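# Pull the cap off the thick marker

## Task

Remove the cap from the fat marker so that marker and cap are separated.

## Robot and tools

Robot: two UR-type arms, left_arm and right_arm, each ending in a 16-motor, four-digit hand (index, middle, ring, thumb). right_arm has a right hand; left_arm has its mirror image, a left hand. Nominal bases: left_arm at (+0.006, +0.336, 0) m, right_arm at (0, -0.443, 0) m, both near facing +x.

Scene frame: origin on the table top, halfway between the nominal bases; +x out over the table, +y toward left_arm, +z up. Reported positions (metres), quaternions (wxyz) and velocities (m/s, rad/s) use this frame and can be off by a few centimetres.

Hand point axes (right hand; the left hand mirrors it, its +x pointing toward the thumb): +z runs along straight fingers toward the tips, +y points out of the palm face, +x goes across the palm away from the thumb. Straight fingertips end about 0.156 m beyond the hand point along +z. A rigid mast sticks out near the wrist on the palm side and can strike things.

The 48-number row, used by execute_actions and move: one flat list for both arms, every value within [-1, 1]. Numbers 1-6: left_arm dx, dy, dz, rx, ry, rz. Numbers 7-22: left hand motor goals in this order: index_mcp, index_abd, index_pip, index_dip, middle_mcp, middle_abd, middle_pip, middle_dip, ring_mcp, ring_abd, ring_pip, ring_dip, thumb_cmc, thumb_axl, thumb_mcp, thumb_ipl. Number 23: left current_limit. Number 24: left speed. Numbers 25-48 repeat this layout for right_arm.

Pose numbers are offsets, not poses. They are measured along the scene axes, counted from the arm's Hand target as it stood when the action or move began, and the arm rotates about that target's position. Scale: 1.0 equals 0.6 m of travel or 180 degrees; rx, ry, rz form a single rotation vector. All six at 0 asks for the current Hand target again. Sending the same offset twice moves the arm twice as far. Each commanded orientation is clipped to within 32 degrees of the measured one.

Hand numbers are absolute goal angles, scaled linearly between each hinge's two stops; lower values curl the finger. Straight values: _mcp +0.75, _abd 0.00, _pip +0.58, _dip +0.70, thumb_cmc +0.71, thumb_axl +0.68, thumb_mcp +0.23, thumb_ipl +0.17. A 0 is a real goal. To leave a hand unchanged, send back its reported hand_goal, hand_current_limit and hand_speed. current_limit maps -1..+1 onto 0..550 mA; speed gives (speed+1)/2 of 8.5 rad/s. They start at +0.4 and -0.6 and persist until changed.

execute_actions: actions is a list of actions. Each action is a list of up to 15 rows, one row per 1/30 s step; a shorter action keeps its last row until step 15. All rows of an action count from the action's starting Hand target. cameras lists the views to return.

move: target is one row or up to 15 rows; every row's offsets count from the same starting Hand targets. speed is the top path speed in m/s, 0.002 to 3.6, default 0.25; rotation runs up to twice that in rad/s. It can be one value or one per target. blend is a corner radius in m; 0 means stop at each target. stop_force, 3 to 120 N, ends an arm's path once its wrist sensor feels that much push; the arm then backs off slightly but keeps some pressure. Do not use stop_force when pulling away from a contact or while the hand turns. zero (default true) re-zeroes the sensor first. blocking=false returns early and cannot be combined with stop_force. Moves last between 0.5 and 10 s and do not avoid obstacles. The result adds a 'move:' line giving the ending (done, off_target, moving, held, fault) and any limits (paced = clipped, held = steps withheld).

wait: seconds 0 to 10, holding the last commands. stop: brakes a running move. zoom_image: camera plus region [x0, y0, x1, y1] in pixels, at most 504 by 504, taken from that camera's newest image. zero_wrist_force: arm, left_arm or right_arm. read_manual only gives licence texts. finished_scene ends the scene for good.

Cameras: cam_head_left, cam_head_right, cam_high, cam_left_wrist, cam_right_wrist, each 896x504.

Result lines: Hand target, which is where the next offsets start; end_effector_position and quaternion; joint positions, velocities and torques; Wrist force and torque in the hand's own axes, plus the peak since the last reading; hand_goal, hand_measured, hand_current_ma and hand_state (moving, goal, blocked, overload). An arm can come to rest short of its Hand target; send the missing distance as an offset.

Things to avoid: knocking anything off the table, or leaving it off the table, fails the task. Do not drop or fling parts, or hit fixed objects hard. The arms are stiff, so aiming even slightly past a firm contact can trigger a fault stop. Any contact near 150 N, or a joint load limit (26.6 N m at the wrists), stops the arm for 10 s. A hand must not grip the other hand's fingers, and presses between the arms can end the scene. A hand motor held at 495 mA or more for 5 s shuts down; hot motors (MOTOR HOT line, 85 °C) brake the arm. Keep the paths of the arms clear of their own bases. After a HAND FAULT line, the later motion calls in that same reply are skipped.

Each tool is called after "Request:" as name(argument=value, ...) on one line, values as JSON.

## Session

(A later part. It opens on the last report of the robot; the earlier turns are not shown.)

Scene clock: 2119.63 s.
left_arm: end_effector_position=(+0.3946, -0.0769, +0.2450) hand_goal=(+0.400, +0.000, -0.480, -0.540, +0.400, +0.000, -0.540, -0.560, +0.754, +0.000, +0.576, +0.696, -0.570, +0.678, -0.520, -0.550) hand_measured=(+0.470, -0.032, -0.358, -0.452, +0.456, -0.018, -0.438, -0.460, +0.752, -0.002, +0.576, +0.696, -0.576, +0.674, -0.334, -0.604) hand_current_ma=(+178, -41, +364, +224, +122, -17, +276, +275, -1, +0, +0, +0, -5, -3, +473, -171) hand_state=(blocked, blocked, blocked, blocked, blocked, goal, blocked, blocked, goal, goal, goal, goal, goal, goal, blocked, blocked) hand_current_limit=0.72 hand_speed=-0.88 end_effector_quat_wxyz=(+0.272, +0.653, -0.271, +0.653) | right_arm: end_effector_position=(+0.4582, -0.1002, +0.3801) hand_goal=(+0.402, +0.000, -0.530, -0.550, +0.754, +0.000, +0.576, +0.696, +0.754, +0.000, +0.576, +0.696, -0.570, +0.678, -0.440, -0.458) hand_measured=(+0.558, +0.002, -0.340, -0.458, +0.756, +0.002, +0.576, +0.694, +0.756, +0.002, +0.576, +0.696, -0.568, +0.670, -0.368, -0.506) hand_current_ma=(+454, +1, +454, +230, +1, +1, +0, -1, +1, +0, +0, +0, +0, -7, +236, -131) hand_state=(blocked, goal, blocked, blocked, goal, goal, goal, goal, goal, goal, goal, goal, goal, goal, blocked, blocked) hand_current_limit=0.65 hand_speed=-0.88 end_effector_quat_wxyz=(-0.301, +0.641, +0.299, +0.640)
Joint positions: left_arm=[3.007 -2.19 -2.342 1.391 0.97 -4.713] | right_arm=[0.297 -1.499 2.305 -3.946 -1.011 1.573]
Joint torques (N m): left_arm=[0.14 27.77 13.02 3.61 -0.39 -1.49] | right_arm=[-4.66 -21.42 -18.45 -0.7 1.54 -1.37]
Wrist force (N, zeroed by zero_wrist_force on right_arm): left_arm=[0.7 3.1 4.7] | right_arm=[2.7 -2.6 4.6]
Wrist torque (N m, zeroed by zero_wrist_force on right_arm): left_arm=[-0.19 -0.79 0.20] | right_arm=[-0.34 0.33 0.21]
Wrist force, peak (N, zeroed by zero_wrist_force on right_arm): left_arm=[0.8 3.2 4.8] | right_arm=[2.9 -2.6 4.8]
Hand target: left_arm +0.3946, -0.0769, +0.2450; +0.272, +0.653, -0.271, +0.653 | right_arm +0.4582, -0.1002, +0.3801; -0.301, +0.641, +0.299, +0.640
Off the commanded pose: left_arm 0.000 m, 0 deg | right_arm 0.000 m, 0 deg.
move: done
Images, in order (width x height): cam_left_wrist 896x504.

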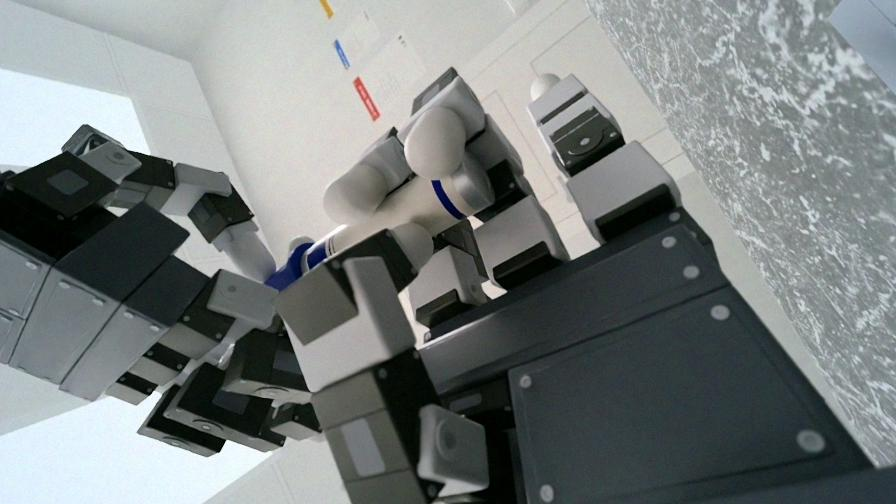

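Request:
move(target=[0,0,0,0,0,0,0.40,0,-0.48,-0.54,0.40,0,-0.54,-0.56,0.754,0,0.576,0.696,-0.571,0.678,-0.52,-0.55,0.72,-0.88,0,0,0,0,0,0,0.616,0,-0.08,-0.029,0.754,0,0.576,0.696,0.754,0,0.576,0.696,-0.514,0.678,-0.112,-0.751,0.65,-0.85], speed=0.04)

Request:
move(target=[0,0,0,0,0,0,0.40,0,-0.48,-0.54,0.40,0,-0.54,-0.56,0.754,0,0.576,0.696,-0.571,0.678,-0.52,-0.55,0.72,-0.88,0,0,-0.0718,0,0,0,0.616,0,-0.08,-0.029,0.754,0,0.576,0.696,0.754,0,0.576,0.696,-0.514,0.678,-0.112,-0.751,0.65,-0.85], speed=0.03, stop_force=4, cameras=["cam_left_wrist","cam_right_wrist"])

Request:
zoom_image(camera="cam_left_wrist", region=[180, 100, 440, 320])

Request:
zoom_image(camera="cam_right_wrist", region=[400, 80, 720, 340])

Scene clock: 2133.57 s.
left_arm: end_effector_position=(+0.3946, -0.0769, +0.2450) hand_goal=(+0.400, +0.000, -0.480, -0.540, +0.400, +0.000, -0.540, -0.560, +0.754, +0.000, +0.576, +0.696, -0.570, +0.678, -0.520, -0.550) hand_measured=(+0.470, -0.032, -0.364, -0.478, +0.462, -0.014, -0.438, -0.460, +0.752, -0.002, +0.576, +0.696, -0.576, +0.674, -0.340, -0.604) hand_current_ma=(+178, -41, +335, +134, +145, -11, +276, +275, -1, +0, +0, +0, -5, -3, +473, -171) hand_state=(blocked, blocked, blocked, blocked, blocked, goal, blocked, blocked, goal, goal, goal, goal, goal, goal, blocked, blocked) hand_current_limit=0.72 hand_speed=-0.88 end_effector_quat_wxyz=(+0.272, +0.653, -0.271, +0.653) | right_arm: end_effector_position=(+0.4583, -0.1002, +0.3801) hand_goal=(+0.616, +0.000, -0.080, -0.028, +0.754, +0.000, +0.576, +0.696, +0.754, +0.000, +0.576, +0.696, -0.514, +0.678, -0.112, -0.750) hand_measured=(+0.614, +0.000, -0.082, -0.030, +0.756, +0.002, +0.576, +0.694, +0.756, +0.002, +0.576, +0.696, -0.510, +0.680, -0.114, -0.748) hand_current_ma=(-1, +0, -1, -1, +1, +1, +0, -1, +1, +0, +0, +0, +2, +0, -1, +1) hand_state=(goal, goal, goal, goal, goal, goal, goal, goal, goal, goal, goal, goal, goal, goal, goal, goal) hand_current_limit=0.65 hand_speed=-0.85 end_effector_quat_wxyz=(-0.301, +0.641, +0.299, +0.640)
Joint positions: left_arm=[3.007 -2.19 -2.342 1.391 0.97 -4.713] | right_arm=[0.297 -1.499 2.305 -3.946 -1.011 1.573]
Joint torques (N m): left_arm=[-0.46 37.51 10.94 3.05 -1.36 -0.63] | right_arm=[-7.43 -19.6 -21.94 -0.58 1.66 -1.24]
Wrist force (N, zeroed by zero_wrist_force on right_arm): left_arm=[3.5 -1.3 2.1] | right_arm=[0.0 0.4 0.1]
Wrist torque (N m, zeroed by zero_wrist_force on right_arm): left_arm=[-0.10 -0.54 0.01] | right_arm=[0.00 -0.02 0.00]
Wrist force, peak (N, zeroed by zero_wrist_force on right_arm): left_arm=[0.9 3.4 4.8] | right_arm=[2.9 -2.5 4.8]
Hand target: left_arm +0.3946, -0.0769, +0.2450; +0.272, +0.653, -0.271, +0.653 | right_arm +0.4582, -0.1002, +0.3801; -0.301, +0.641, +0.299, +0.640
Off the commanded pose: left_arm 0.000 m, 0 deg | right_arm 0.000 m, 0 deg.
move: done

Scene clock: 2135.07 s.
left_arm: end_effector_position=(+0.3946, -0.0769, +0.2450) hand_goal=(+0.400, +0.000, -0.480, -0.540, +0.400, +0.000, -0.540, -0.560, +0.754, +0.000, +0.576, +0.696, -0.570, +0.678, -0.520, -0.550) hand_measured=(+0.470, -0.032, -0.364, -0.480, +0.464, -0.014, -0.438, -0.460, +0.752, -0.002, +0.576, +0.696, -0.578, +0.670, -0.340, -0.604) hand_current_ma=(+178, -41, +335, +129, +151, -11, +276, +275, -1, -1, +0, +0, -6, -7, +473, -171) hand_state=(blocked, blocked, blocked, blocked, blocked, goal, blocked, blocked, goal, goal, goal, goal, goal, goal, blocked, blocked) hand_current_limit=0.72 hand_speed=-0.88 end_effector_quat_wxyz=(+0.272, +0.653, -0.271, +0.653) | right_arm: end_effector_position=(+0.4582, -0.1003, +0.3698) hand_goal=(+0.616, +0.000, -0.080, -0.028, +0.754, +0.000, +0.576, +0.696, +0.754, +0.000, +0.576, +0.696, -0.514, +0.678, -0.112, -0.750) hand_measured=(+0.626, +0.000, -0.080, -0.030, +0.756, +0.002, +0.576, +0.694, +0.756, +0.002, +0.576, +0.696, -0.508, +0.680, -0.114, -0.748) hand_current_ma=(+9, +0, +0, -1, +1, +1, +0, -1, +1, +1, +0, +0, +3, +0, -1, +1) hand_state=(goal, goal, goal, goal, goal, goal, goal, goal, goal, goal, goal, goal, goal, goal, goal, goal) hand_current_limit=0.65 hand_speed=-0.85 end_effector_quat_wxyz=(-0.301, +0.641, +0.299, +0.640)
Joint positions: left_arm=[3.007 -2.19 -2.342 1.391 0.97 -4.713] | right_arm=[0.297 -1.475 2.316 -3.981 -1.011 1.573]
Joint torques (N m): left_arm=[-0.02 37.26 10.3 2.74 -1.36 -0.42] | right_arm=[-4.74 -24.25 -23.81 -0.05 1.56 -0.41]
Wrist force (N, zeroed by zero_wrist_force on right_arm): left_arm=[1.6 0.2 2.7] | right_arm=[1.8 -0.3 1.4]
Wrist torque (N m, zeroed by zero_wrist_force on right_arm): left_arm=[-0.12 -0.59 0.04] | right_arm=[-0.07 0.10 0.13]
Wrist force, peak (N, zeroed by zero_wrist_force on right_arm): left_arm=[-7.7 0.1 3.7] | right_arm=[9.8 -1.7 1.3]
Hand target: left_arm +0.3946, -0.0769, +0.2450; +0.272, +0.653, -0.271, +0.653 | right_arm +0.4582, -0.1003, +0.3698; -0.301, +0.641, +0.299, +0.640 (not the last commanded pose)
Off the commanded pose: left_arm 0.000 m, 0 deg | right_arm 0.033 m, 0 deg.
move: contact (right_arm)
Images, in order (width x height): cam_left_wrist 896x504, cam_right_wrist 896x504.

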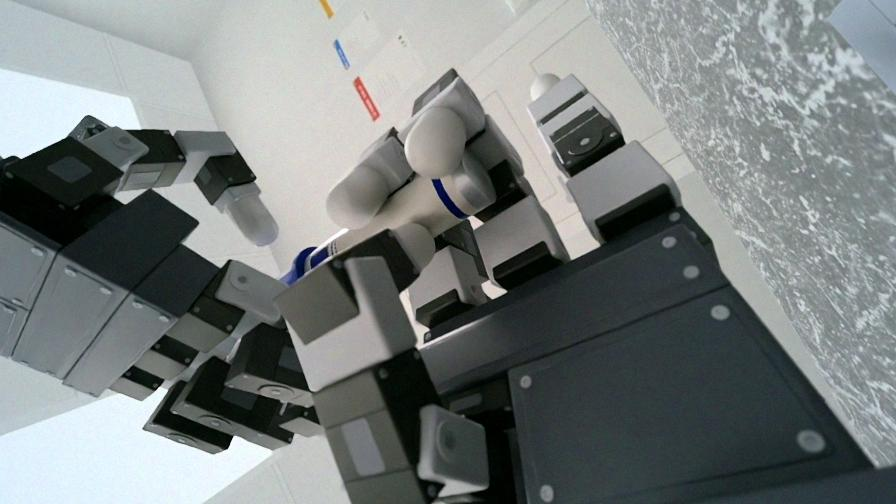

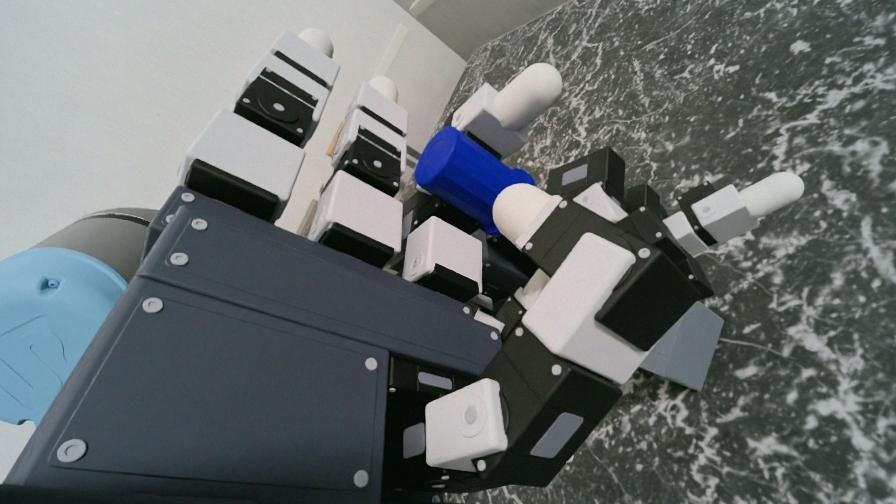

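Scaled by 1.938 from the camera's 896x504 image, which has a finer 1280x720 frame.

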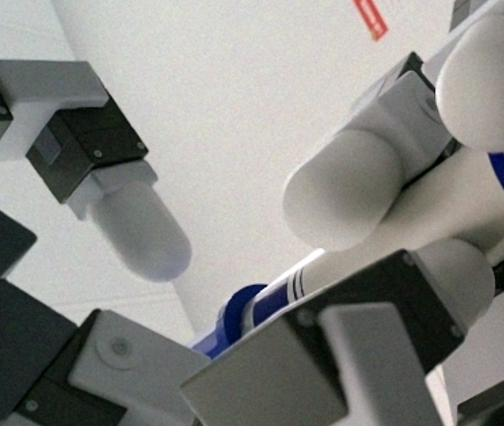

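Scaled by 1.575 from the camera's 896x504 image, which has a finer 1280x720 frame.

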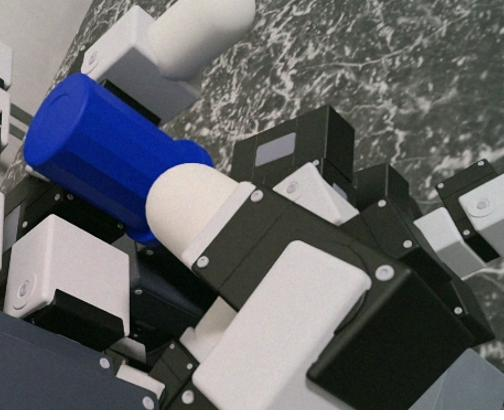

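Request:
move(target=[0,0,0,0,0,0,0.40,0,-0.48,-0.54,0.40,0,-0.54,-0.56,0.754,0,0.576,0.696,-0.571,0.678,-0.52,-0.55,0.72,-0.88,0,0,0.017,0,0,0,0.616,0,0.0,0.06,0.754,0,0.576,0.696,0.754,0,0.576,0.696,-0.514,0.678,-0.112,-0.751,0.65,-0.85], speed=0.04)

Request:
move(target=[[0,0,0,0,0,0,0.40,0,-0.48,-0.54,0.40,0,-0.54,-0.56,0.754,0,0.576,0.696,-0.571,0.678,-0.52,-0.55,0.72,-0.88,-0.0062,0.016,0,0,0,0,0.616,0,0.0,0.06,0.754,0,0.576,0.696,0.754,0,0.576,0.696,-0.514,0.678,-0.112,-0.751,0.65,-0.85],[0,0,0,0,0,0,0.40,0,-0.48,-0.54,0.40,0,-0.54,-0.56,0.754,0,0.576,0.696,-0.571,0.678,-0.52,-0.55,0.72,-0.88,-0.0062,0.016,-0.0718,0,0,0,0.616,0,0.0,0.06,0.754,0,0.576,0.696,0.754,0,0.576,0.696,-0.514,0.678,-0.112,-0.751,0.65,-0.85]], speed=0.025, stop_force=4, cameras=["cam_left_wrist","cam_right_wrist"])

Request:
zoom_image(camera="cam_left_wrist", region=[180, 100, 440, 320])

Request:
zoom_image(camera="cam_right_wrist", region=[400, 80, 720, 340])

Scene clock: 2163.40 s.
left_arm: end_effector_position=(+0.3946, -0.0769, +0.2450) hand_goal=(+0.400, +0.000, -0.480, -0.540, +0.400, +0.000, -0.540, -0.560, +0.754, +0.000, +0.576, +0.696, -0.570, +0.678, -0.520, -0.550) hand_measured=(+0.470, -0.032, -0.366, -0.480, +0.464, -0.014, -0.438, -0.460, +0.752, -0.002, +0.576, +0.696, -0.578, +0.672, -0.340, -0.604) hand_current_ma=(+178, -41, +331, +128, +151, -11, +276, +275, -1, -1, +0, +0, -6, -6, +473, -171) hand_state=(blocked, blocked, blocked, blocked, blocked, goal, blocked, blocked, goal, goal, goal, goal, goal, goal, blocked, blocked) hand_current_limit=0.72 hand_speed=-0.88 end_effector_quat_wxyz=(+0.272, +0.653, -0.271, +0.653) | right_arm: end_effector_position=(+0.4582, -0.1003, +0.3800) hand_goal=(+0.616, +0.000, +0.000, +0.060, +0.754, +0.000, +0.576, +0.696, +0.754, +0.000, +0.576, +0.696, -0.514, +0.678, -0.112, -0.750) hand_measured=(+0.618, +0.000, -0.002, +0.058, +0.756, +0.002, +0.576, +0.694, +0.756, +0.002, +0.576, +0.696, -0.508, +0.680, -0.114, -0.748) hand_current_ma=(+1, +0, -1, -1, +1, +1, +0, -1, +1, +1, +0, +0, +3, +0, -1, +1) hand_state=(goal, goal, goal, goal, goal, goal, goal, goal, goal, goal, goal, goal, goal, goal, goal, goal) hand_current_limit=0.65 hand_speed=-0.85 end_effector_quat_wxyz=(-0.301, +0.641, +0.299, +0.640)
Joint positions: left_arm=[3.007 -2.19 -2.342 1.391 0.97 -4.713] | right_arm=[0.297 -1.499 2.305 -3.946 -1.011 1.573]
Joint torques (N m): left_arm=[0.2 37.36 8.57 2.25 -1.33 0.35] | right_arm=[-5.9 -25.97 -27.28 -0.25 1.56 0.3]
Wrist force (N, zeroed by zero_wrist_force on right_arm): left_arm=[3.8 -1.4 1.9] | right_arm=[-0.2 0.4 0.0]
Wrist torque (N m, zeroed by zero_wrist_force on right_arm): left_arm=[-0.10 -0.58 0.03] | right_arm=[0.01 0.00 -0.01]
Wrist force, peak (N, zeroed by zero_wrist_force on right_arm): left_arm=[4.0 -1.4 2.3] | right_arm=[2.0 -0.3 1.7]
Hand target: left_arm +0.3946, -0.0769, +0.2450; +0.272, +0.653, -0.271, +0.653 | right_arm +0.4582, -0.1003, +0.3800; -0.301, +0.641, +0.299, +0.640
Off the commanded pose: left_arm 0.000 m, 0 deg | right_arm 0.000 m, 0 deg.
move: done

Scene clock: 2166.43 s.
left_arm: end_effector_position=(+0.3946, -0.0769, +0.2450) hand_goal=(+0.400, +0.000, -0.480, -0.540, +0.400, +0.000, -0.540, -0.560, +0.754, +0.000, +0.576, +0.696, -0.570, +0.678, -0.520, -0.550) hand_measured=(+0.470, -0.032, -0.366, -0.480, +0.464, -0.014, -0.438, -0.460, +0.752, -0.002, +0.576, +0.696, -0.578, +0.672, -0.340, -0.604) hand_current_ma=(+178, -41, +331, +128, +151, -11, +276, +275, -1, -1, +0, +0, -6, -6, +473, -171) hand_state=(blocked, blocked, blocked, blocked, blocked, goal, blocked, blocked, goal, goal, goal, goal, goal, goal, blocked, blocked) hand_current_limit=0.72 hand_speed=-0.88 end_effector_quat_wxyz=(+0.272, +0.653, -0.271, +0.653) | right_arm: end_effector_position=(+0.4545, -0.0907, +0.3369) hand_goal=(+0.616, +0.000, +0.000, +0.060, +0.754, +0.000, +0.576, +0.696, +0.754, +0.000, +0.576, +0.696, -0.514, +0.678, -0.112, -0.750) hand_measured=(+0.618, +0.000, -0.002, +0.058, +0.756, +0.002, +0.576, +0.694, +0.756, +0.002, +0.576, +0.696, -0.508, +0.680, -0.114, -0.748) hand_current_ma=(+1, +0, -1, -1, +1, +1, +0, -1, +1, +1, +0, +0, +3, +0, -1, +1) hand_state=(goal, goal, goal, goal, goal, goal, goal, goal, goal, goal, goal, goal, goal, goal, goal, goal) hand_current_limit=0.65 hand_speed=-0.85 end_effector_quat_wxyz=(-0.301, +0.641, +0.299, +0.640)
Joint positions: left_arm=[3.007 -2.19 -2.342 1.391 0.97 -4.713] | right_arm=[0.331 -1.384 2.336 -4.093 -1.045 1.573]
Joint torques (N m): left_arm=[0.1 37.45 7.38 1.91 -1.34 0.97] | right_arm=[5.94 -13.73 -3.82 -3.2 -2.2 1.3]
Wrist force (N, zeroed by zero_wrist_force on right_arm): left_arm=[3.8 -1.4 2.0] | right_arm=[-0.2 0.5 0.1]
Wrist torque (N m, zeroed by zero_wrist_force on right_arm): left_arm=[-0.09 -0.57 0.03] | right_arm=[0.02 0.01 -0.03]
Wrist force, peak (N, zeroed by zero_wrist_force on right_arm): left_arm=[4.0 -1.8 2.2] | right_arm=[-0.5 0.5 0.2]
Hand target: left_arm +0.3946, -0.0769, +0.2450; +0.272, +0.653, -0.271, +0.653 | right_arm +0.4545, -0.0907, +0.3369; -0.301, +0.641, +0.299, +0.640
Off the commanded pose: left_arm 0.000 m, 0 deg | right_arm 0.000 m, 0 deg.
move: done
Images, in order (width x height): cam_left_wrist 896x504, cam_right_wrist 896x504.

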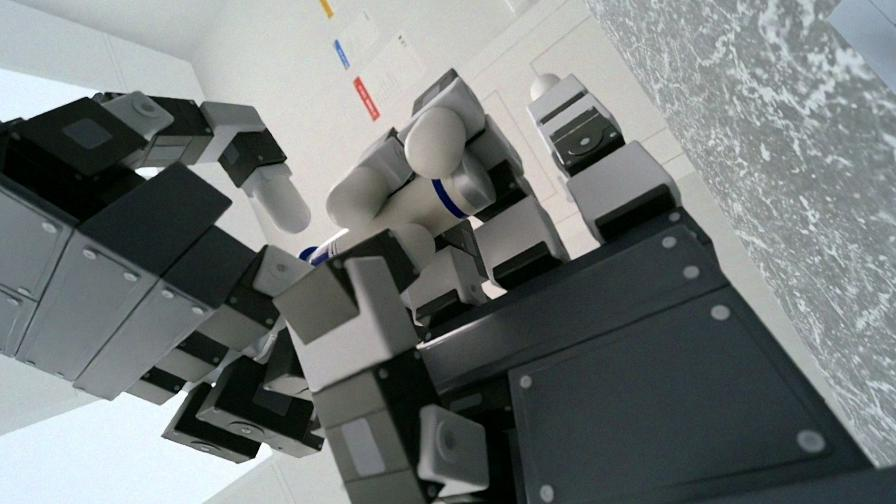

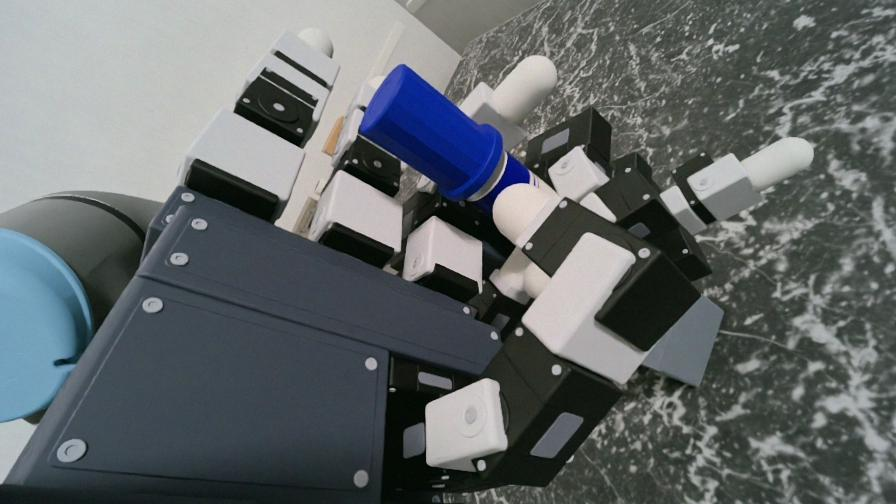

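Scaled by 1.938 from the camera's 896x504 image, which has a finer 1280x720 frame.

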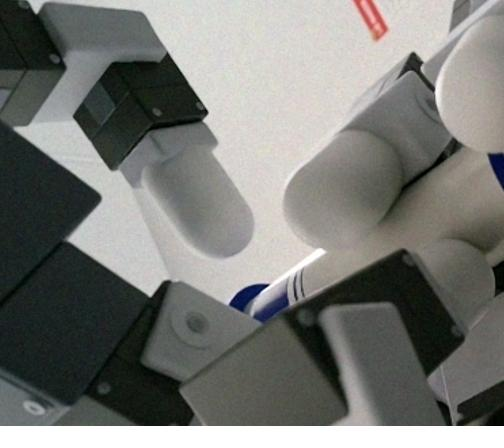

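Scaled by 1.575 from the camera's 896x504 image, which has a finer 1280x720 frame.

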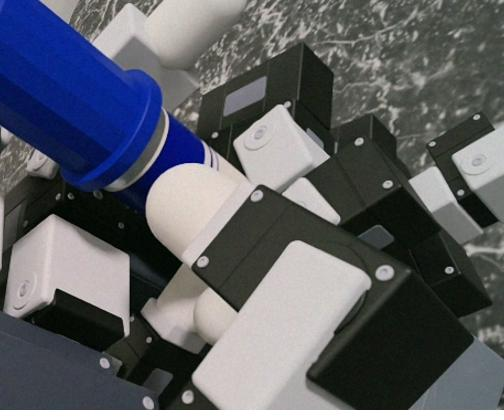

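Request:
move(target=[0,0,0,0,0,0,0.40,0,-0.48,-0.54,0.40,0,-0.54,-0.56,0.754,0,0.576,0.696,-0.571,0.678,-0.52,-0.55,0.72,-0.88,0.003,-0.0068,-0.0098,0,0,0,0.616,0,0.0,0.06,0.754,0,0.576,0.696,0.754,0,0.576,0.696,-0.514,0.678,-0.112,-0.751,0.65,-0.85], speed=0.03, stop_force=4)

Request:
move(target=[0,0,0,0,0,0,0.40,0,-0.48,-0.54,0.40,0,-0.54,-0.56,0.754,0,0.576,0.696,-0.571,0.678,-0.52,-0.55,0.72,-0.88,0,0,0,0,0,0,0.401,0,-0.53,-0.55,0.754,0,0.576,0.696,0.754,0,0.576,0.696,-0.514,0.678,-0.44,-0.459,0.4,-0.85], speed=0.03, cameras=["cam_left_wrist","cam_right_wrist"])

Request:
zoom_image(camera="cam_right_wrist", region=[340, 40, 700, 340])

Scene clock: 2194.80 s.
left_arm: end_effector_position=(+0.3946, -0.0769, +0.2450) hand_goal=(+0.400, +0.000, -0.480, -0.540, +0.400, +0.000, -0.540, -0.560, +0.754, +0.000, +0.576, +0.696, -0.570, +0.678, -0.520, -0.550) hand_measured=(+0.470, -0.032, -0.366, -0.480, +0.464, -0.014, -0.438, -0.460, +0.752, -0.002, +0.576, +0.696, -0.578, +0.672, -0.340, -0.604) hand_current_ma=(+178, -41, +331, +128, +151, -11, +276, +275, -1, -1, +0, +0, -6, -6, +473, -171) hand_state=(blocked, blocked, blocked, blocked, blocked, goal, blocked, blocked, goal, goal, goal, goal, goal, goal, blocked, blocked) hand_current_limit=0.72 hand_speed=-0.88 end_effector_quat_wxyz=(+0.272, +0.653, -0.271, +0.653) | right_arm: end_effector_position=(+0.4563, -0.0947, +0.3311) hand_goal=(+0.616, +0.000, +0.000, +0.060, +0.754, +0.000, +0.576, +0.696, +0.754, +0.000, +0.576, +0.696, -0.514, +0.678, -0.112, -0.750) hand_measured=(+0.618, +0.000, -0.002, +0.058, +0.756, +0.002, +0.576, +0.694, +0.756, +0.002, +0.576, +0.696, -0.508, +0.680, -0.114, -0.748) hand_current_ma=(+1, +0, -1, -1, +1, +1, +0, -1, +1, +1, +0, +0, +3, +0, -1, +1) hand_state=(goal, goal, goal, goal, goal, goal, goal, goal, goal, goal, goal, goal, goal, goal, goal, goal) hand_current_limit=0.65 hand_speed=-0.85 end_effector_quat_wxyz=(-0.301, +0.641, +0.299, +0.640)
Joint positions: left_arm=[3.007 -2.19 -2.342 1.391 0.97 -4.713] | right_arm=[0.316 -1.371 2.345 -4.115 -1.03 1.573]
Joint torques (N m): left_arm=[0.23 36.76 5.14 1.37 -1.21 1.46] | right_arm=[-8.09 -11.78 -2.93 -3.02 2.93 -1.3]
Wrist force (N, zeroed by zero_wrist_force on right_arm): left_arm=[3.6 -1.4 2.1] | right_arm=[-0.1 0.3 0.0]
Wrist torque (N m, zeroed by zero_wrist_force on right_arm): left_arm=[-0.10 -0.56 0.02] | right_arm=[0.01 0.00 -0.02]
Wrist force, peak (N, zeroed by zero_wrist_force on right_arm): left_arm=[4.0 -1.5 2.3] | right_arm=[-0.4 0.4 0.3]
Hand target: left_arm +0.3946, -0.0769, +0.2450; +0.272, +0.653, -0.271, +0.653 | right_arm +0.4563, -0.0947, +0.3311; -0.301, +0.641, +0.299, +0.640
Off the commanded pose: left_arm 0.000 m, 0 deg | right_arm 0.000 m, 0 deg.
move: done

Scene clock: 2196.17 s.
left_arm: end_effector_position=(+0.3946, -0.0769, +0.2450) hand_goal=(+0.400, +0.000, -0.480, -0.540, +0.400, +0.000, -0.540, -0.560, +0.754, +0.000, +0.576, +0.696, -0.570, +0.678, -0.520, -0.550) hand_measured=(+0.472, -0.034, -0.366, -0.480, +0.464, -0.014, -0.438, -0.460, +0.752, -0.002, +0.576, +0.696, -0.578, +0.672, -0.340, -0.604) hand_current_ma=(+185, -43, +331, +128, +151, -11, +276, +273, -1, -1, +0, +0, -6, -5, +473, -171) hand_state=(blocked, blocked, blocked, blocked, blocked, goal, blocked, blocked, goal, goal, goal, goal, goal, goal, blocked, blocked) hand_current_limit=0.72 hand_speed=-0.88 end_effector_quat_wxyz=(+0.272, +0.653, -0.271, +0.653) | right_arm: end_effector_position=(+0.4563, -0.0947, +0.3311) hand_goal=(+0.402, +0.000, -0.530, -0.550, +0.754, +0.000, +0.576, +0.696, +0.754, +0.000, +0.576, +0.696, -0.514, +0.678, -0.440, -0.458) hand_measured=(+0.522, -0.022, -0.322, -0.482, +0.756, +0.002, +0.576, +0.694, +0.756, +0.002, +0.576, +0.696, -0.508, +0.680, -0.366, -0.500) hand_current_ma=(+373, -22, +385, +148, +1, +1, +0, -1, +1, +1, +0, +0, +3, +1, +243, -112) hand_state=(blocked, blocked, blocked, blocked, goal, goal, goal, goal, goal, goal, goal, goal, goal, goal, blocked, blocked) hand_current_limit=0.40 hand_speed=-0.85 end_effector_quat_wxyz=(-0.301, +0.641, +0.299, +0.640)
Joint positions: left_arm=[3.007 -2.19 -2.342 1.391 0.97 -4.713] | right_arm=[0.316 -1.371 2.345 -4.115 -1.03 1.573]
Joint torques (N m): left_arm=[0.41 37.55 4.08 1.11 3.24 -0.56] | right_arm=[-8.27 -14.9 -3.28 -1.76 -2.46 -1.33]
Wrist force (N, zeroed by zero_wrist_force on right_arm): left_arm=[3.1 8.0 1.9] | right_arm=[0.6 1.5 8.9]
Wrist torque (N m, zeroed by zero_wrist_force on right_arm): left_arm=[-0.07 -0.51 0.28] | right_arm=[-0.41 0.46 0.06]
Wrist force, peak (N, zeroed by zero_wrist_force on right_arm): left_arm=[3.5 8.6 6.8] | right_arm=[0.3 -4.8 9.8]
Hand target: left_arm +0.3946, -0.0769, +0.2450; +0.272, +0.653, -0.271, +0.653 | right_arm +0.4563, -0.0947, +0.3311; -0.301, +0.641, +0.299, +0.640
Off the commanded pose: left_arm 0.000 m, 0 deg | right_arm 0.000 m, 0 deg.
move: done
Images, in order (width x height): cam_left_wrist 896x504, cam_right_wrist 896x504.

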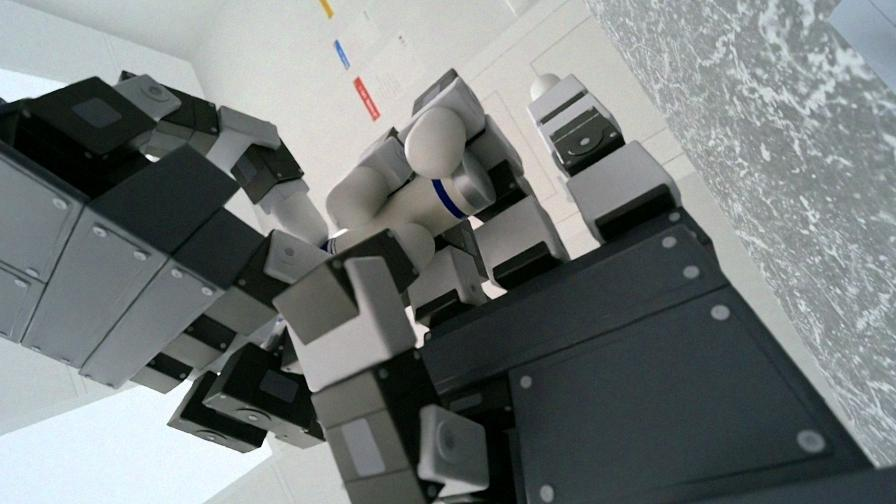

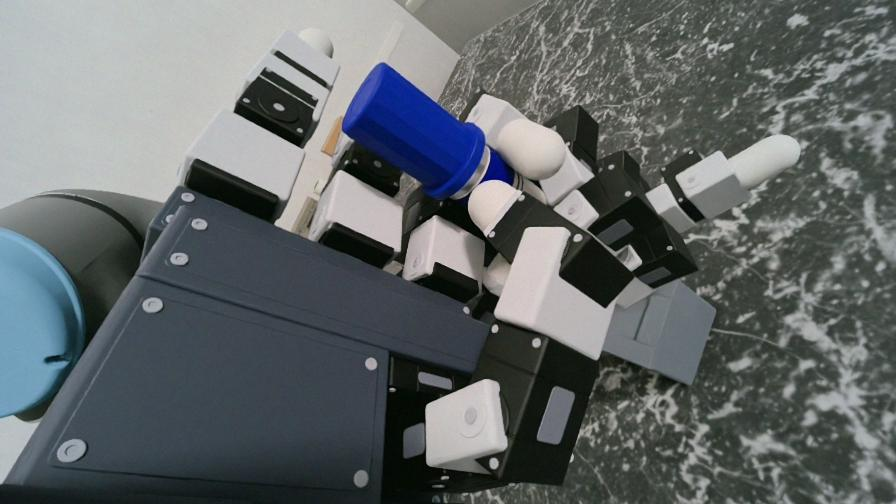

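Scaled by 1.400 from the camera's 896x504 image, which has a finer 1280x720 frame.

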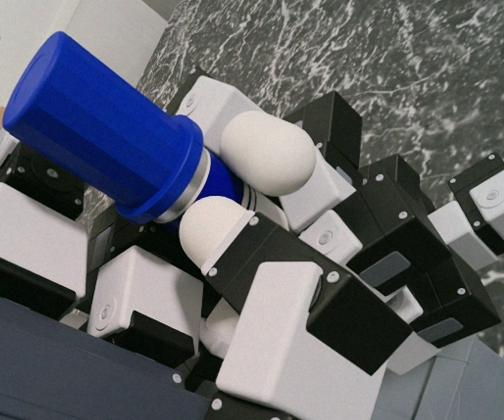

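Request:
move(target=[0,0,0,0,0,0,0.40,0,-0.48,-0.54,0.40,0,-0.54,-0.56,0.754,0,0.576,0.696,-0.571,0.678,-0.52,-0.55,0.74,-0.88,0,0,0.035,0,0,0,0.401,0,-0.53,-0.55,0.754,0,0.576,0.696,0.754,0,0.576,0.696,-0.514,0.678,-0.44,-0.459,0.4,-0.85], speed=0.015, cameras=["cam_left_wrist","cam_right_wrist"])

Request:
zoom_image(camera="cam_right_wrist", region=[340, 40, 700, 340])

Request:
zoom_image(camera="cam_left_wrist", region=[180, 60, 600, 320])

Scene clock: 2222.73 s.
left_arm: end_effector_position=(+0.3946, -0.0769, +0.2450) hand_goal=(+0.400, +0.000, -0.480, -0.540, +0.400, +0.000, -0.540, -0.560, +0.754, +0.000, +0.576, +0.696, -0.570, +0.678, -0.520, -0.550) hand_measured=(+0.470, -0.012, -0.372, -0.480, +0.470, -0.016, -0.444, -0.508, +0.752, -0.002, +0.576, +0.696, -0.556, +0.752, -0.342, -0.600) hand_current_ma=(+176, -9, +300, +125, +173, -15, +254, +102, -1, -1, +0, +0, +16, +229, +478, -152) hand_state=(blocked, goal, blocked, blocked, blocked, goal, blocked, blocked, goal, goal, goal, goal, goal, blocked, blocked, blocked) hand_current_limit=0.74 hand_speed=-0.88 end_effector_quat_wxyz=(+0.272, +0.653, -0.271, +0.653) | right_arm: end_effector_position=(+0.4563, -0.0947, +0.3520) hand_goal=(+0.402, +0.000, -0.530, -0.550, +0.754, +0.000, +0.576, +0.696, +0.754, +0.000, +0.576, +0.696, -0.514, +0.678, -0.440, -0.458) hand_measured=(+0.522, -0.004, -0.326, -0.502, +0.756, +0.002, +0.576, +0.694, +0.756, +0.002, +0.576, +0.696, -0.500, +0.726, -0.368, -0.500) hand_current_ma=(+378, -2, +385, +88, +1, +1, +0, -1, +1, +1, +0, +0, +14, +113, +231, -112) hand_state=(blocked, goal, blocked, blocked, goal, goal, goal, goal, goal, goal, goal, goal, goal, blocked, blocked, blocked) hand_current_limit=0.40 hand_speed=-0.85 end_effector_quat_wxyz=(-0.301, +0.641, +0.299, +0.640)
Joint positions: left_arm=[3.007 -2.19 -2.342 1.391 0.971 -4.713] | right_arm=[0.316 -1.426 2.327 -4.042 -1.03 1.573]
Joint torques (N m): left_arm=[0.4 19.44 2.95 0.33 1.12 2.04] | right_arm=[-7.58 -35.63 -28.68 -3.37 -2.34 0.13]
Wrist force (N, zeroed by zero_wrist_force on right_arm): left_arm=[18.2 2.0 2.3] | right_arm=[-14.3 0.5 3.4]
Wrist torque (N m, zeroed by zero_wrist_force on right_arm): left_arm=[-0.09 -0.34 0.78] | right_arm=[-0.18 0.02 -0.48]
Wrist force, peak (N, zeroed by zero_wrist_force on right_arm): left_arm=[21.5 3.2 2.8] | right_arm=[-17.5 -0.3 4.6]
Hand target: left_arm +0.3946, -0.0769, +0.2450; +0.272, +0.653, -0.271, +0.653 | right_arm +0.4563, -0.0947, +0.3521; -0.301, +0.641, +0.299, +0.640
Off the commanded pose: left_arm 0.000 m, 0 deg | right_arm 0.000 m, 0 deg.
move: done
Images, in order (width x height): cam_left_wrist 896x504, cam_right_wrist 896x504.

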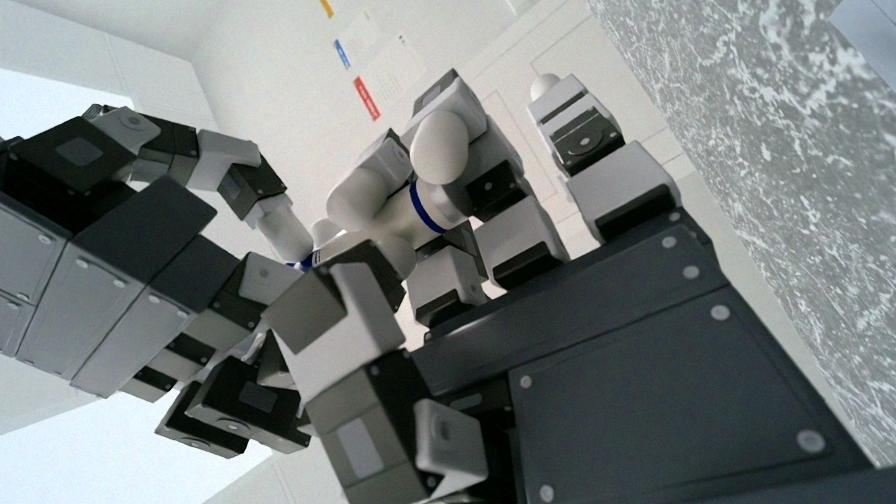

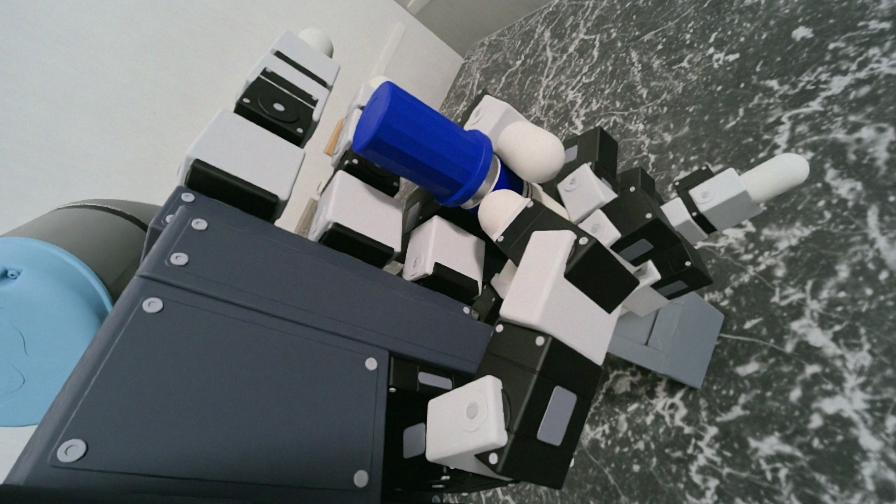

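Scaled by 1.400 from the camera's 896x504 image, which has a finer 1280x720 frame.

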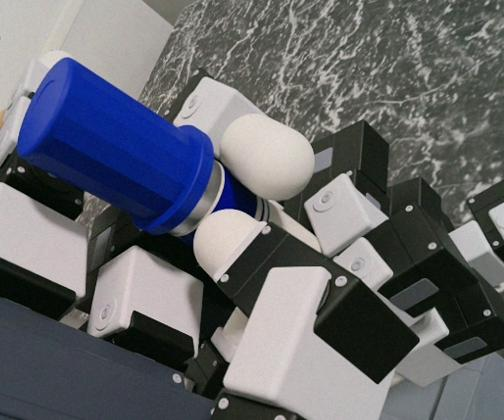

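Scaled by 1.200 from the camera's 896x504 image, which has a finer 1280x720 frame.

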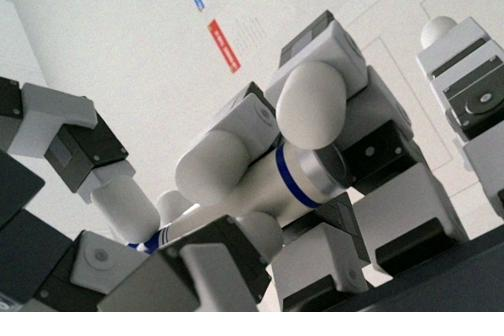

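Request:
move(target=[0,0,0,0,0,0,0.57,0,-0.18,-0.16,0.57,0,-0.18,-0.16,0.754,0,0.576,0.696,-0.571,0.678,-0.18,-0.70,0.6,-0.88,0,0,0,0,0,0,0.401,0,-0.53,-0.55,0.754,0,0.576,0.696,0.754,0,0.576,0.696,-0.514,0.678,-0.44,-0.459,0.5,-0.88], speed=0.04, cameras=["cam_left_wrist"])

Request:
move(target=[0,0,0,0,0,0,0.57,0,-0.18,-0.16,0.57,0,-0.18,-0.16,0.754,0,0.576,0.696,-0.571,0.678,-0.18,-0.70,0.6,-0.88,0,0,-0.035,0,0,0,0.401,0,-0.53,-0.55,0.754,0,0.576,0.696,0.754,0,0.576,0.696,-0.514,0.678,-0.44,-0.459,0.5,-0.88], speed=0.03, stop_force=5, cameras=["cam_left_wrist","cam_right_wrist"])

Scene clock: 2270.33 s.
left_arm: end_effector_position=(+0.3946, -0.0769, +0.2450) hand_goal=(+0.570, +0.000, -0.180, -0.160, +0.570, +0.000, -0.180, -0.160, +0.754, +0.000, +0.576, +0.696, -0.570, +0.678, -0.180, -0.700) hand_measured=(+0.568, -0.006, -0.184, -0.162, +0.568, -0.010, -0.182, -0.162, +0.752, -0.002, +0.576, +0.696, -0.574, +0.676, -0.182, -0.698) hand_current_ma=(-1, -4, -2, -1, -1, -7, -1, -1, -1, -1, +0, +0, -3, +0, -1, +2) hand_state=(goal, goal, goal, goal, goal, goal, goal, goal, goal, goal, goal, goal, goal, goal, goal, goal) hand_current_limit=0.60 hand_speed=-0.88 end_effector_quat_wxyz=(+0.272, +0.653, -0.271, +0.653) | right_arm: end_effector_position=(+0.4563, -0.0947, +0.3521) hand_goal=(+0.402, +0.000, -0.530, -0.550, +0.754, +0.000, +0.576, +0.696, +0.754, +0.000, +0.576, +0.696, -0.514, +0.678, -0.440, -0.458) hand_measured=(+0.522, +0.002, -0.330, -0.504, +0.756, +0.002, +0.576, +0.694, +0.756, +0.002, +0.576, +0.696, -0.506, +0.722, -0.370, -0.500) hand_current_ma=(+378, +1, +413, +82, +1, +1, +0, -1, +1, +1, +0, +0, +5, +101, +219, -112) hand_state=(blocked, goal, blocked, blocked, goal, goal, goal, goal, goal, goal, goal, goal, goal, blocked, blocked, blocked) hand_current_limit=0.50 hand_speed=-0.88 end_effector_quat_wxyz=(-0.301, +0.641, +0.299, +0.640)
Joint positions: left_arm=[3.007 -2.19 -2.342 1.391 0.97 -4.713] | right_arm=[0.316 -1.426 2.327 -4.042 -1.03 1.573]
Joint torques (N m): left_arm=[0.35 37.97 0.47 -0.67 -1 -0.17] | right_arm=[-4.24 -14.38 -5.68 -1.1 -2.06 0.2]
Wrist force (N, zeroed by zero_wrist_force on right_arm): left_arm=[4.5 -1.3 1.7] | right_arm=[-0.5 1.1 0.2]
Wrist torque (N m, zeroed by zero_wrist_force on right_arm): left_arm=[-0.07 -0.61 0.04] | right_arm=[0.10 -0.03 0.01]
Wrist force, peak (N, zeroed by zero_wrist_force on right_arm): left_arm=[18.6 2.1 2.2] | right_arm=[-14.5 0.5 3.3]
Hand target: left_arm +0.3946, -0.0769, +0.2450; +0.272, +0.653, -0.271, +0.653 | right_arm +0.4563, -0.0947, +0.3521; -0.301, +0.641, +0.299, +0.640
Off the commanded pose: left_arm 0.000 m, 0 deg | right_arm 0.000 m, 0 deg.
move: done
Images, in order (width x height): cam_left_wrist 896x504.

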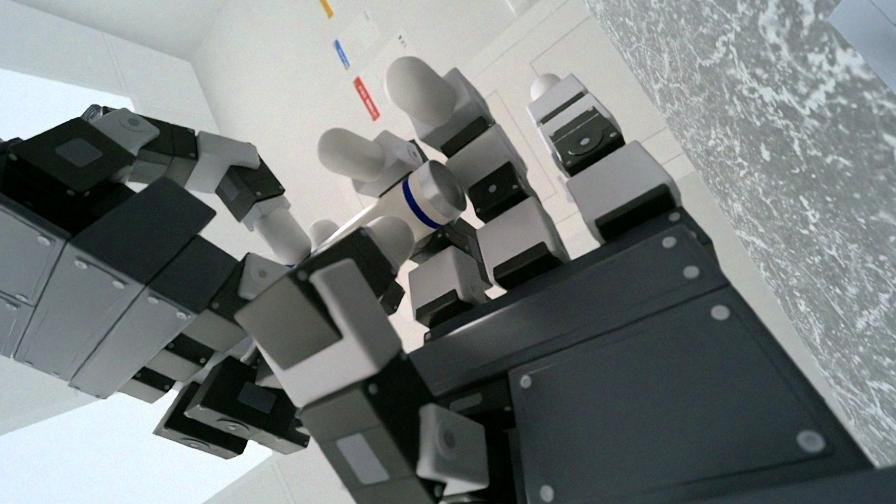

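Scene clock: 2271.97 s.
left_arm: end_effector_position=(+0.3946, -0.0769, +0.2450) hand_goal=(+0.570, +0.000, -0.180, -0.160, +0.570, +0.000, -0.180, -0.160, +0.754, +0.000, +0.576, +0.696, -0.570, +0.678, -0.180, -0.700) hand_measured=(+0.568, -0.006, -0.184, -0.162, +0.568, -0.010, -0.182, -0.162, +0.752, -0.002, +0.576, +0.696, -0.574, +0.676, -0.182, -0.698) hand_current_ma=(-1, -4, -2, -1, -1, -7, -1, -1, -1, -1, +0, +0, -3, +0, -1, +2) hand_state=(goal, goal, goal, goal, goal, goal, goal, goal, goal, goal, goal, goal, goal, goal, goal, goal) hand_current_limit=0.60 hand_speed=-0.88 end_effector_quat_wxyz=(+0.272, +0.653, -0.271, +0.653) | right_arm: end_effector_position=(+0.4563, -0.0947, +0.3311) hand_goal=(+0.402, +0.000, -0.530, -0.550, +0.754, +0.000, +0.576, +0.696, +0.754, +0.000, +0.576, +0.696, -0.514, +0.678, -0.440, -0.458) hand_measured=(+0.522, +0.002, -0.330, -0.504, +0.756, +0.002, +0.576, +0.694, +0.756, +0.002, +0.576, +0.696, -0.506, +0.722, -0.370, -0.500) hand_current_ma=(+378, +1, +413, +82, +1, +1, +0, -1, +1, +1, +0, +0, +5, +101, +219, -112) hand_state=(blocked, goal, blocked, blocked, goal, goal, goal, goal, goal, goal, goal, goal, goal, blocked, blocked, blocked) hand_current_limit=0.50 hand_speed=-0.88 end_effector_quat_wxyz=(-0.301, +0.641, +0.299, +0.640)
Joint positions: left_arm=[3.007 -2.19 -2.342 1.391 0.97 -4.713] | right_arm=[0.316 -1.371 2.345 -4.115 -1.03 1.573]
Joint torques (N m): left_arm=[0.28 39.21 0.19 -0.92 -1.06 -1.53] | right_arm=[-2.42 -13.37 -3.53 -3.19 -2.22 1.43]
Wrist force (N, zeroed by zero_wrist_force on right_arm): left_arm=[4.5 -1.2 2.2] | right_arm=[-0.5 1.0 0.0]
Wrist torque (N m, zeroed by zero_wrist_force on right_arm): left_arm=[-0.08 -0.59 0.03] | right_arm=[0.10 -0.04 0.00]
Wrist force, peak (N, zeroed by zero_wrist_force on right_arm): left_arm=[4.7 -1.3 2.3] | right_arm=[-0.9 1.2 0.4]
Hand target: left_arm +0.3946, -0.0769, +0.2450; +0.272, +0.653, -0.271, +0.653 | right_arm +0.4563, -0.0947, +0.3311; -0.301, +0.641, +0.299, +0.640
Off the commanded pose: left_arm 0.000 m, 0 deg | right_arm 0.000 m, 0 deg.
move: done
Images, in order (width x height): cam_left_wrist 896x504, cam_right_wrist 896x504.

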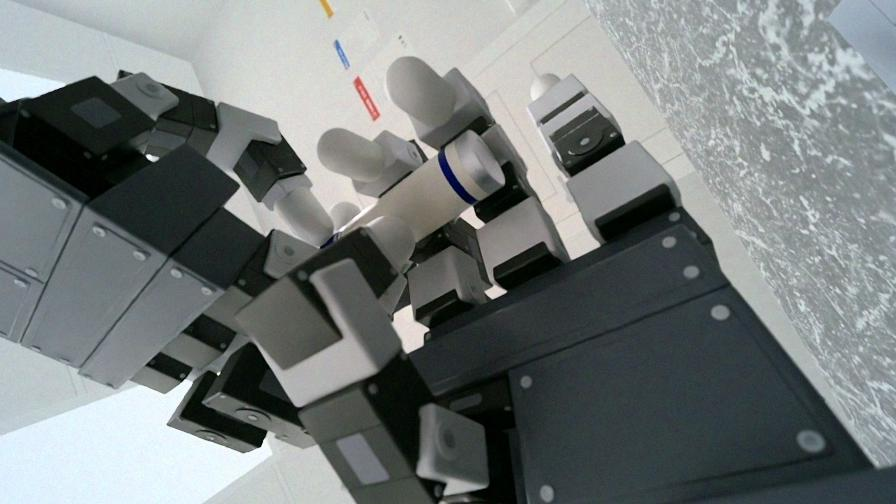

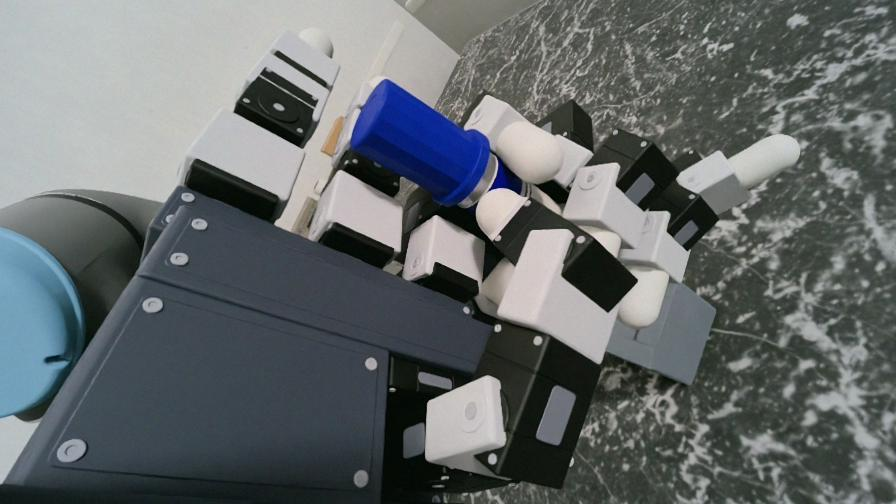

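Request:
move(target=[0,0,0,0,0,0,0.37,0,-0.60,-0.66,0.37,0,-0.62,-0.66,0.754,0,0.576,0.696,-0.571,0.678,-0.54,-0.58,0.75,-0.88,0,0,0,0,0,0,0.401,0,-0.53,-0.55,0.754,0,0.576,0.696,0.754,0,0.576,0.696,-0.514,0.678,-0.44,-0.459,0.5,-0.88], speed=0.04, cameras=["cam_left_wrist"])

Request:
move(target=[0,0,0,0,0,0,0.37,0,-0.60,-0.66,0.37,0,-0.62,-0.66,0.754,0,0.576,0.696,-0.571,0.678,-0.54,-0.58,0.75,-0.88,0,0,0,0,0,0,0.56,0,-0.22,-0.42,0.754,0,0.576,0.696,0.754,0,0.576,0.696,-0.571,0.678,-0.25,-0.50,0.5,-0.88], speed=0.04, cameras=["cam_right_wrist"])

Request:
zoom_image(camera="cam_right_wrist", region=[340, 40, 700, 340])

Scene clock: 2293.77 s.
left_arm: end_effector_position=(+0.3946, -0.0769, +0.2450) hand_goal=(+0.370, +0.000, -0.600, -0.660, +0.370, +0.000, -0.620, -0.660, +0.754, +0.000, +0.576, +0.696, -0.570, +0.678, -0.540, -0.580) hand_measured=(+0.452, -0.024, -0.380, -0.490, +0.440, -0.018, -0.434, -0.470, +0.752, -0.002, +0.576, +0.696, -0.574, +0.680, -0.294, -0.612) hand_current_ma=(+220, -26, +481, +481, +172, -16, +481, +481, -1, -1, +0, +0, -3, +1, +481, -74) hand_state=(blocked, blocked, blocked, blocked, blocked, goal, blocked, blocked, goal, goal, goal, goal, goal, goal, blocked, blocked) hand_current_limit=0.75 hand_speed=-0.88 end_effector_quat_wxyz=(+0.272, +0.653, -0.271, +0.653) | right_arm: end_effector_position=(+0.4563, -0.0947, +0.3311) hand_goal=(+0.402, +0.000, -0.530, -0.550, +0.754, +0.000, +0.576, +0.696, +0.754, +0.000, +0.576, +0.696, -0.514, +0.678, -0.440, -0.458) hand_measured=(+0.534, -0.012, -0.334, -0.504, +0.756, +0.002, +0.576, +0.694, +0.756, +0.002, +0.576, +0.696, -0.506, +0.722, -0.376, -0.498) hand_current_ma=(+413, -8, +413, +82, +1, +1, +0, -1, +1, +1, +0, +0, +6, +99, +196, -99) hand_state=(blocked, goal, blocked, blocked, goal, goal, goal, goal, goal, goal, goal, goal, goal, blocked, blocked, blocked) hand_current_limit=0.50 hand_speed=-0.88 end_effector_quat_wxyz=(-0.301, +0.641, +0.299, +0.640)
Joint positions: left_arm=[3.007 -2.19 -2.342 1.391 0.97 -4.713] | right_arm=[0.316 -1.371 2.345 -4.115 -1.03 1.573]
Joint torques (N m): left_arm=[0.22 38.84 -1.82 1.71 -0.05 -1.52] | right_arm=[1.8 -12.43 -5.03 -2.69 -2.24 0.39]
Wrist force (N, zeroed by zero_wrist_force on right_arm): left_arm=[2.9 7.3 7.9] | right_arm=[1.2 -5.6 9.1]
Wrist torque (N m, zeroed by zero_wrist_force on right_arm): left_arm=[-0.32 -0.72 0.31] | right_arm=[-0.50 0.32 0.38]
Wrist force, peak (N, zeroed by zero_wrist_force on right_arm): left_arm=[2.9 7.8 7.9] | right_arm=[1.2 -5.9 9.2]
Hand target: left_arm +0.3946, -0.0769, +0.2450; +0.272, +0.653, -0.271, +0.653 | right_arm +0.4563, -0.0947, +0.3311; -0.301, +0.641, +0.299, +0.640
Off the commanded pose: left_arm 0.000 m, 0 deg | right_arm 0.000 m, 0 deg.
move: done
Images, in order (width x height): cam_left_wrist 896x504.

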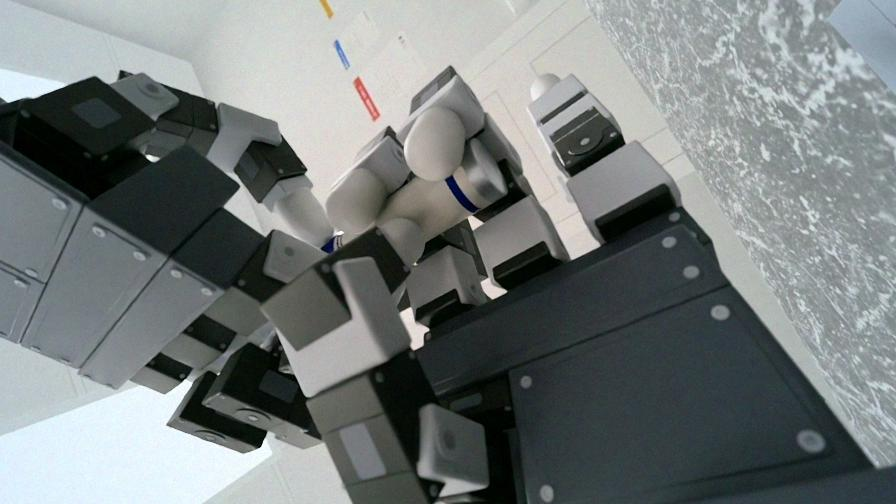

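Scene clock: 2294.63 s.
left_arm: end_effector_position=(+0.3946, -0.0769, +0.2450) hand_goal=(+0.370, +0.000, -0.600, -0.660, +0.370, +0.000, -0.620, -0.660, +0.754, +0.000, +0.576, +0.696, -0.570, +0.678, -0.540, -0.580) hand_measured=(+0.452, -0.024, -0.380, -0.494, +0.440, -0.012, -0.434, -0.470, +0.752, -0.002, +0.576, +0.696, -0.574, +0.680, -0.294, -0.614) hand_current_ma=(+218, -26, +481, +481, +172, -10, +481, +481, -1, -1, +0, +0, -3, +2, +481, -82) hand_state=(blocked, blocked, blocked, blocked, blocked, goal, blocked, blocked, goal, goal, goal, goal, goal, goal, blocked, blocked) hand_current_limit=0.75 hand_speed=-0.88 end_effector_quat_wxyz=(+0.272, +0.653, -0.271, +0.653) | right_arm: end_effector_position=(+0.4563, -0.0947, +0.3311) hand_goal=(+0.560, +0.000, -0.220, -0.420, +0.754, +0.000, +0.576, +0.696, +0.754, +0.000, +0.576, +0.696, -0.570, +0.678, -0.250, -0.500) hand_measured=(+0.564, +0.000, -0.222, -0.422, +0.756, +0.002, +0.576, +0.694, +0.756, +0.002, +0.576, +0.696, -0.554, +0.688, -0.252, -0.502) hand_current_ma=(+2, +0, -1, -1, +1, +1, +0, -1, +1, +1, +0, +0, +18, +10, -1, -1) hand_state=(goal, goal, goal, goal, goal, goal, goal, goal, goal, goal, goal, goal, goal, goal, goal, goal) hand_current_limit=0.50 hand_speed=-0.88 end_effector_quat_wxyz=(-0.301, +0.641, +0.299, +0.640)
Joint positions: left_arm=[3.007 -2.19 -2.342 1.391 0.97 -4.713] | right_arm=[0.316 -1.371 2.345 -4.115 -1.03 1.573]
Joint torques (N m): left_arm=[1.39 36.42 -1.74 3.52 1.75 -1.49] | right_arm=[2.33 -18.01 -7.05 -1.78 -2.14 -0.22]
Wrist force (N, zeroed by zero_wrist_force on right_arm): left_arm=[3.8 -1.2 2.5] | right_arm=[0.1 0.5 0.5]
Wrist torque (N m, zeroed by zero_wrist_force on right_arm): left_arm=[-0.12 -0.58 0.01] | right_arm=[0.05 -0.04 0.03]
Wrist force, peak (N, zeroed by zero_wrist_force on right_arm): left_arm=[2.9 7.4 8.1] | right_arm=[0.9 -5.5 9.0]
Hand target: left_arm +0.3946, -0.0769, +0.2450; +0.272, +0.653, -0.271, +0.653 | right_arm +0.4563, -0.0947, +0.3311; -0.301, +0.641, +0.299, +0.640
Off the commanded pose: left_arm 0.000 m, 0 deg | right_arm 0.000 m, 0 deg.
move: done
Images, in order (width x height): cam_right_wrist 896x504.

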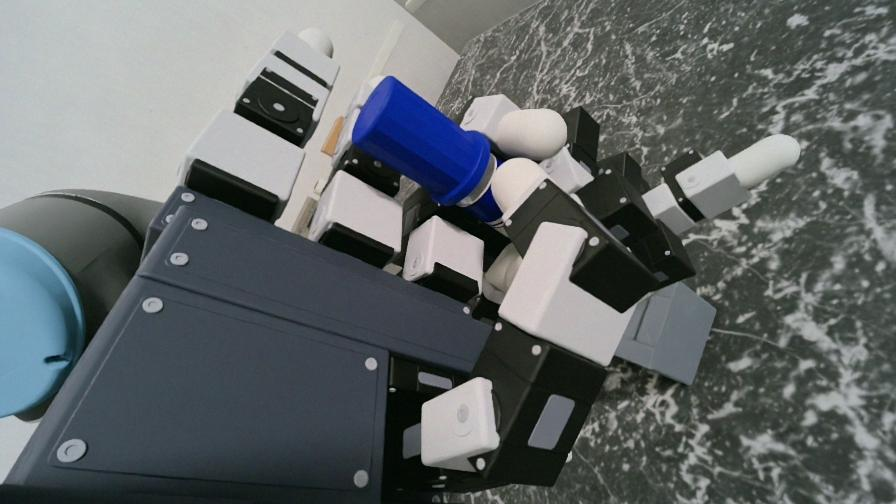

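Scaled by 1.400 from the camera's 896x504 image, which has a finer 1280x720 frame.

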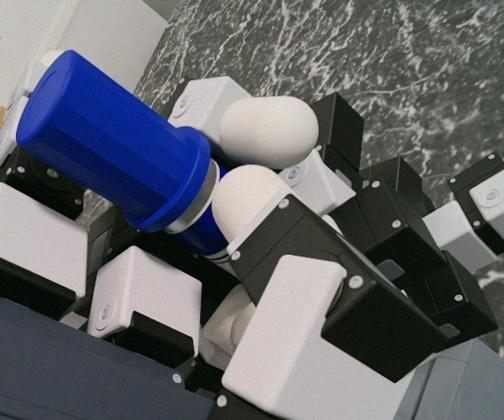

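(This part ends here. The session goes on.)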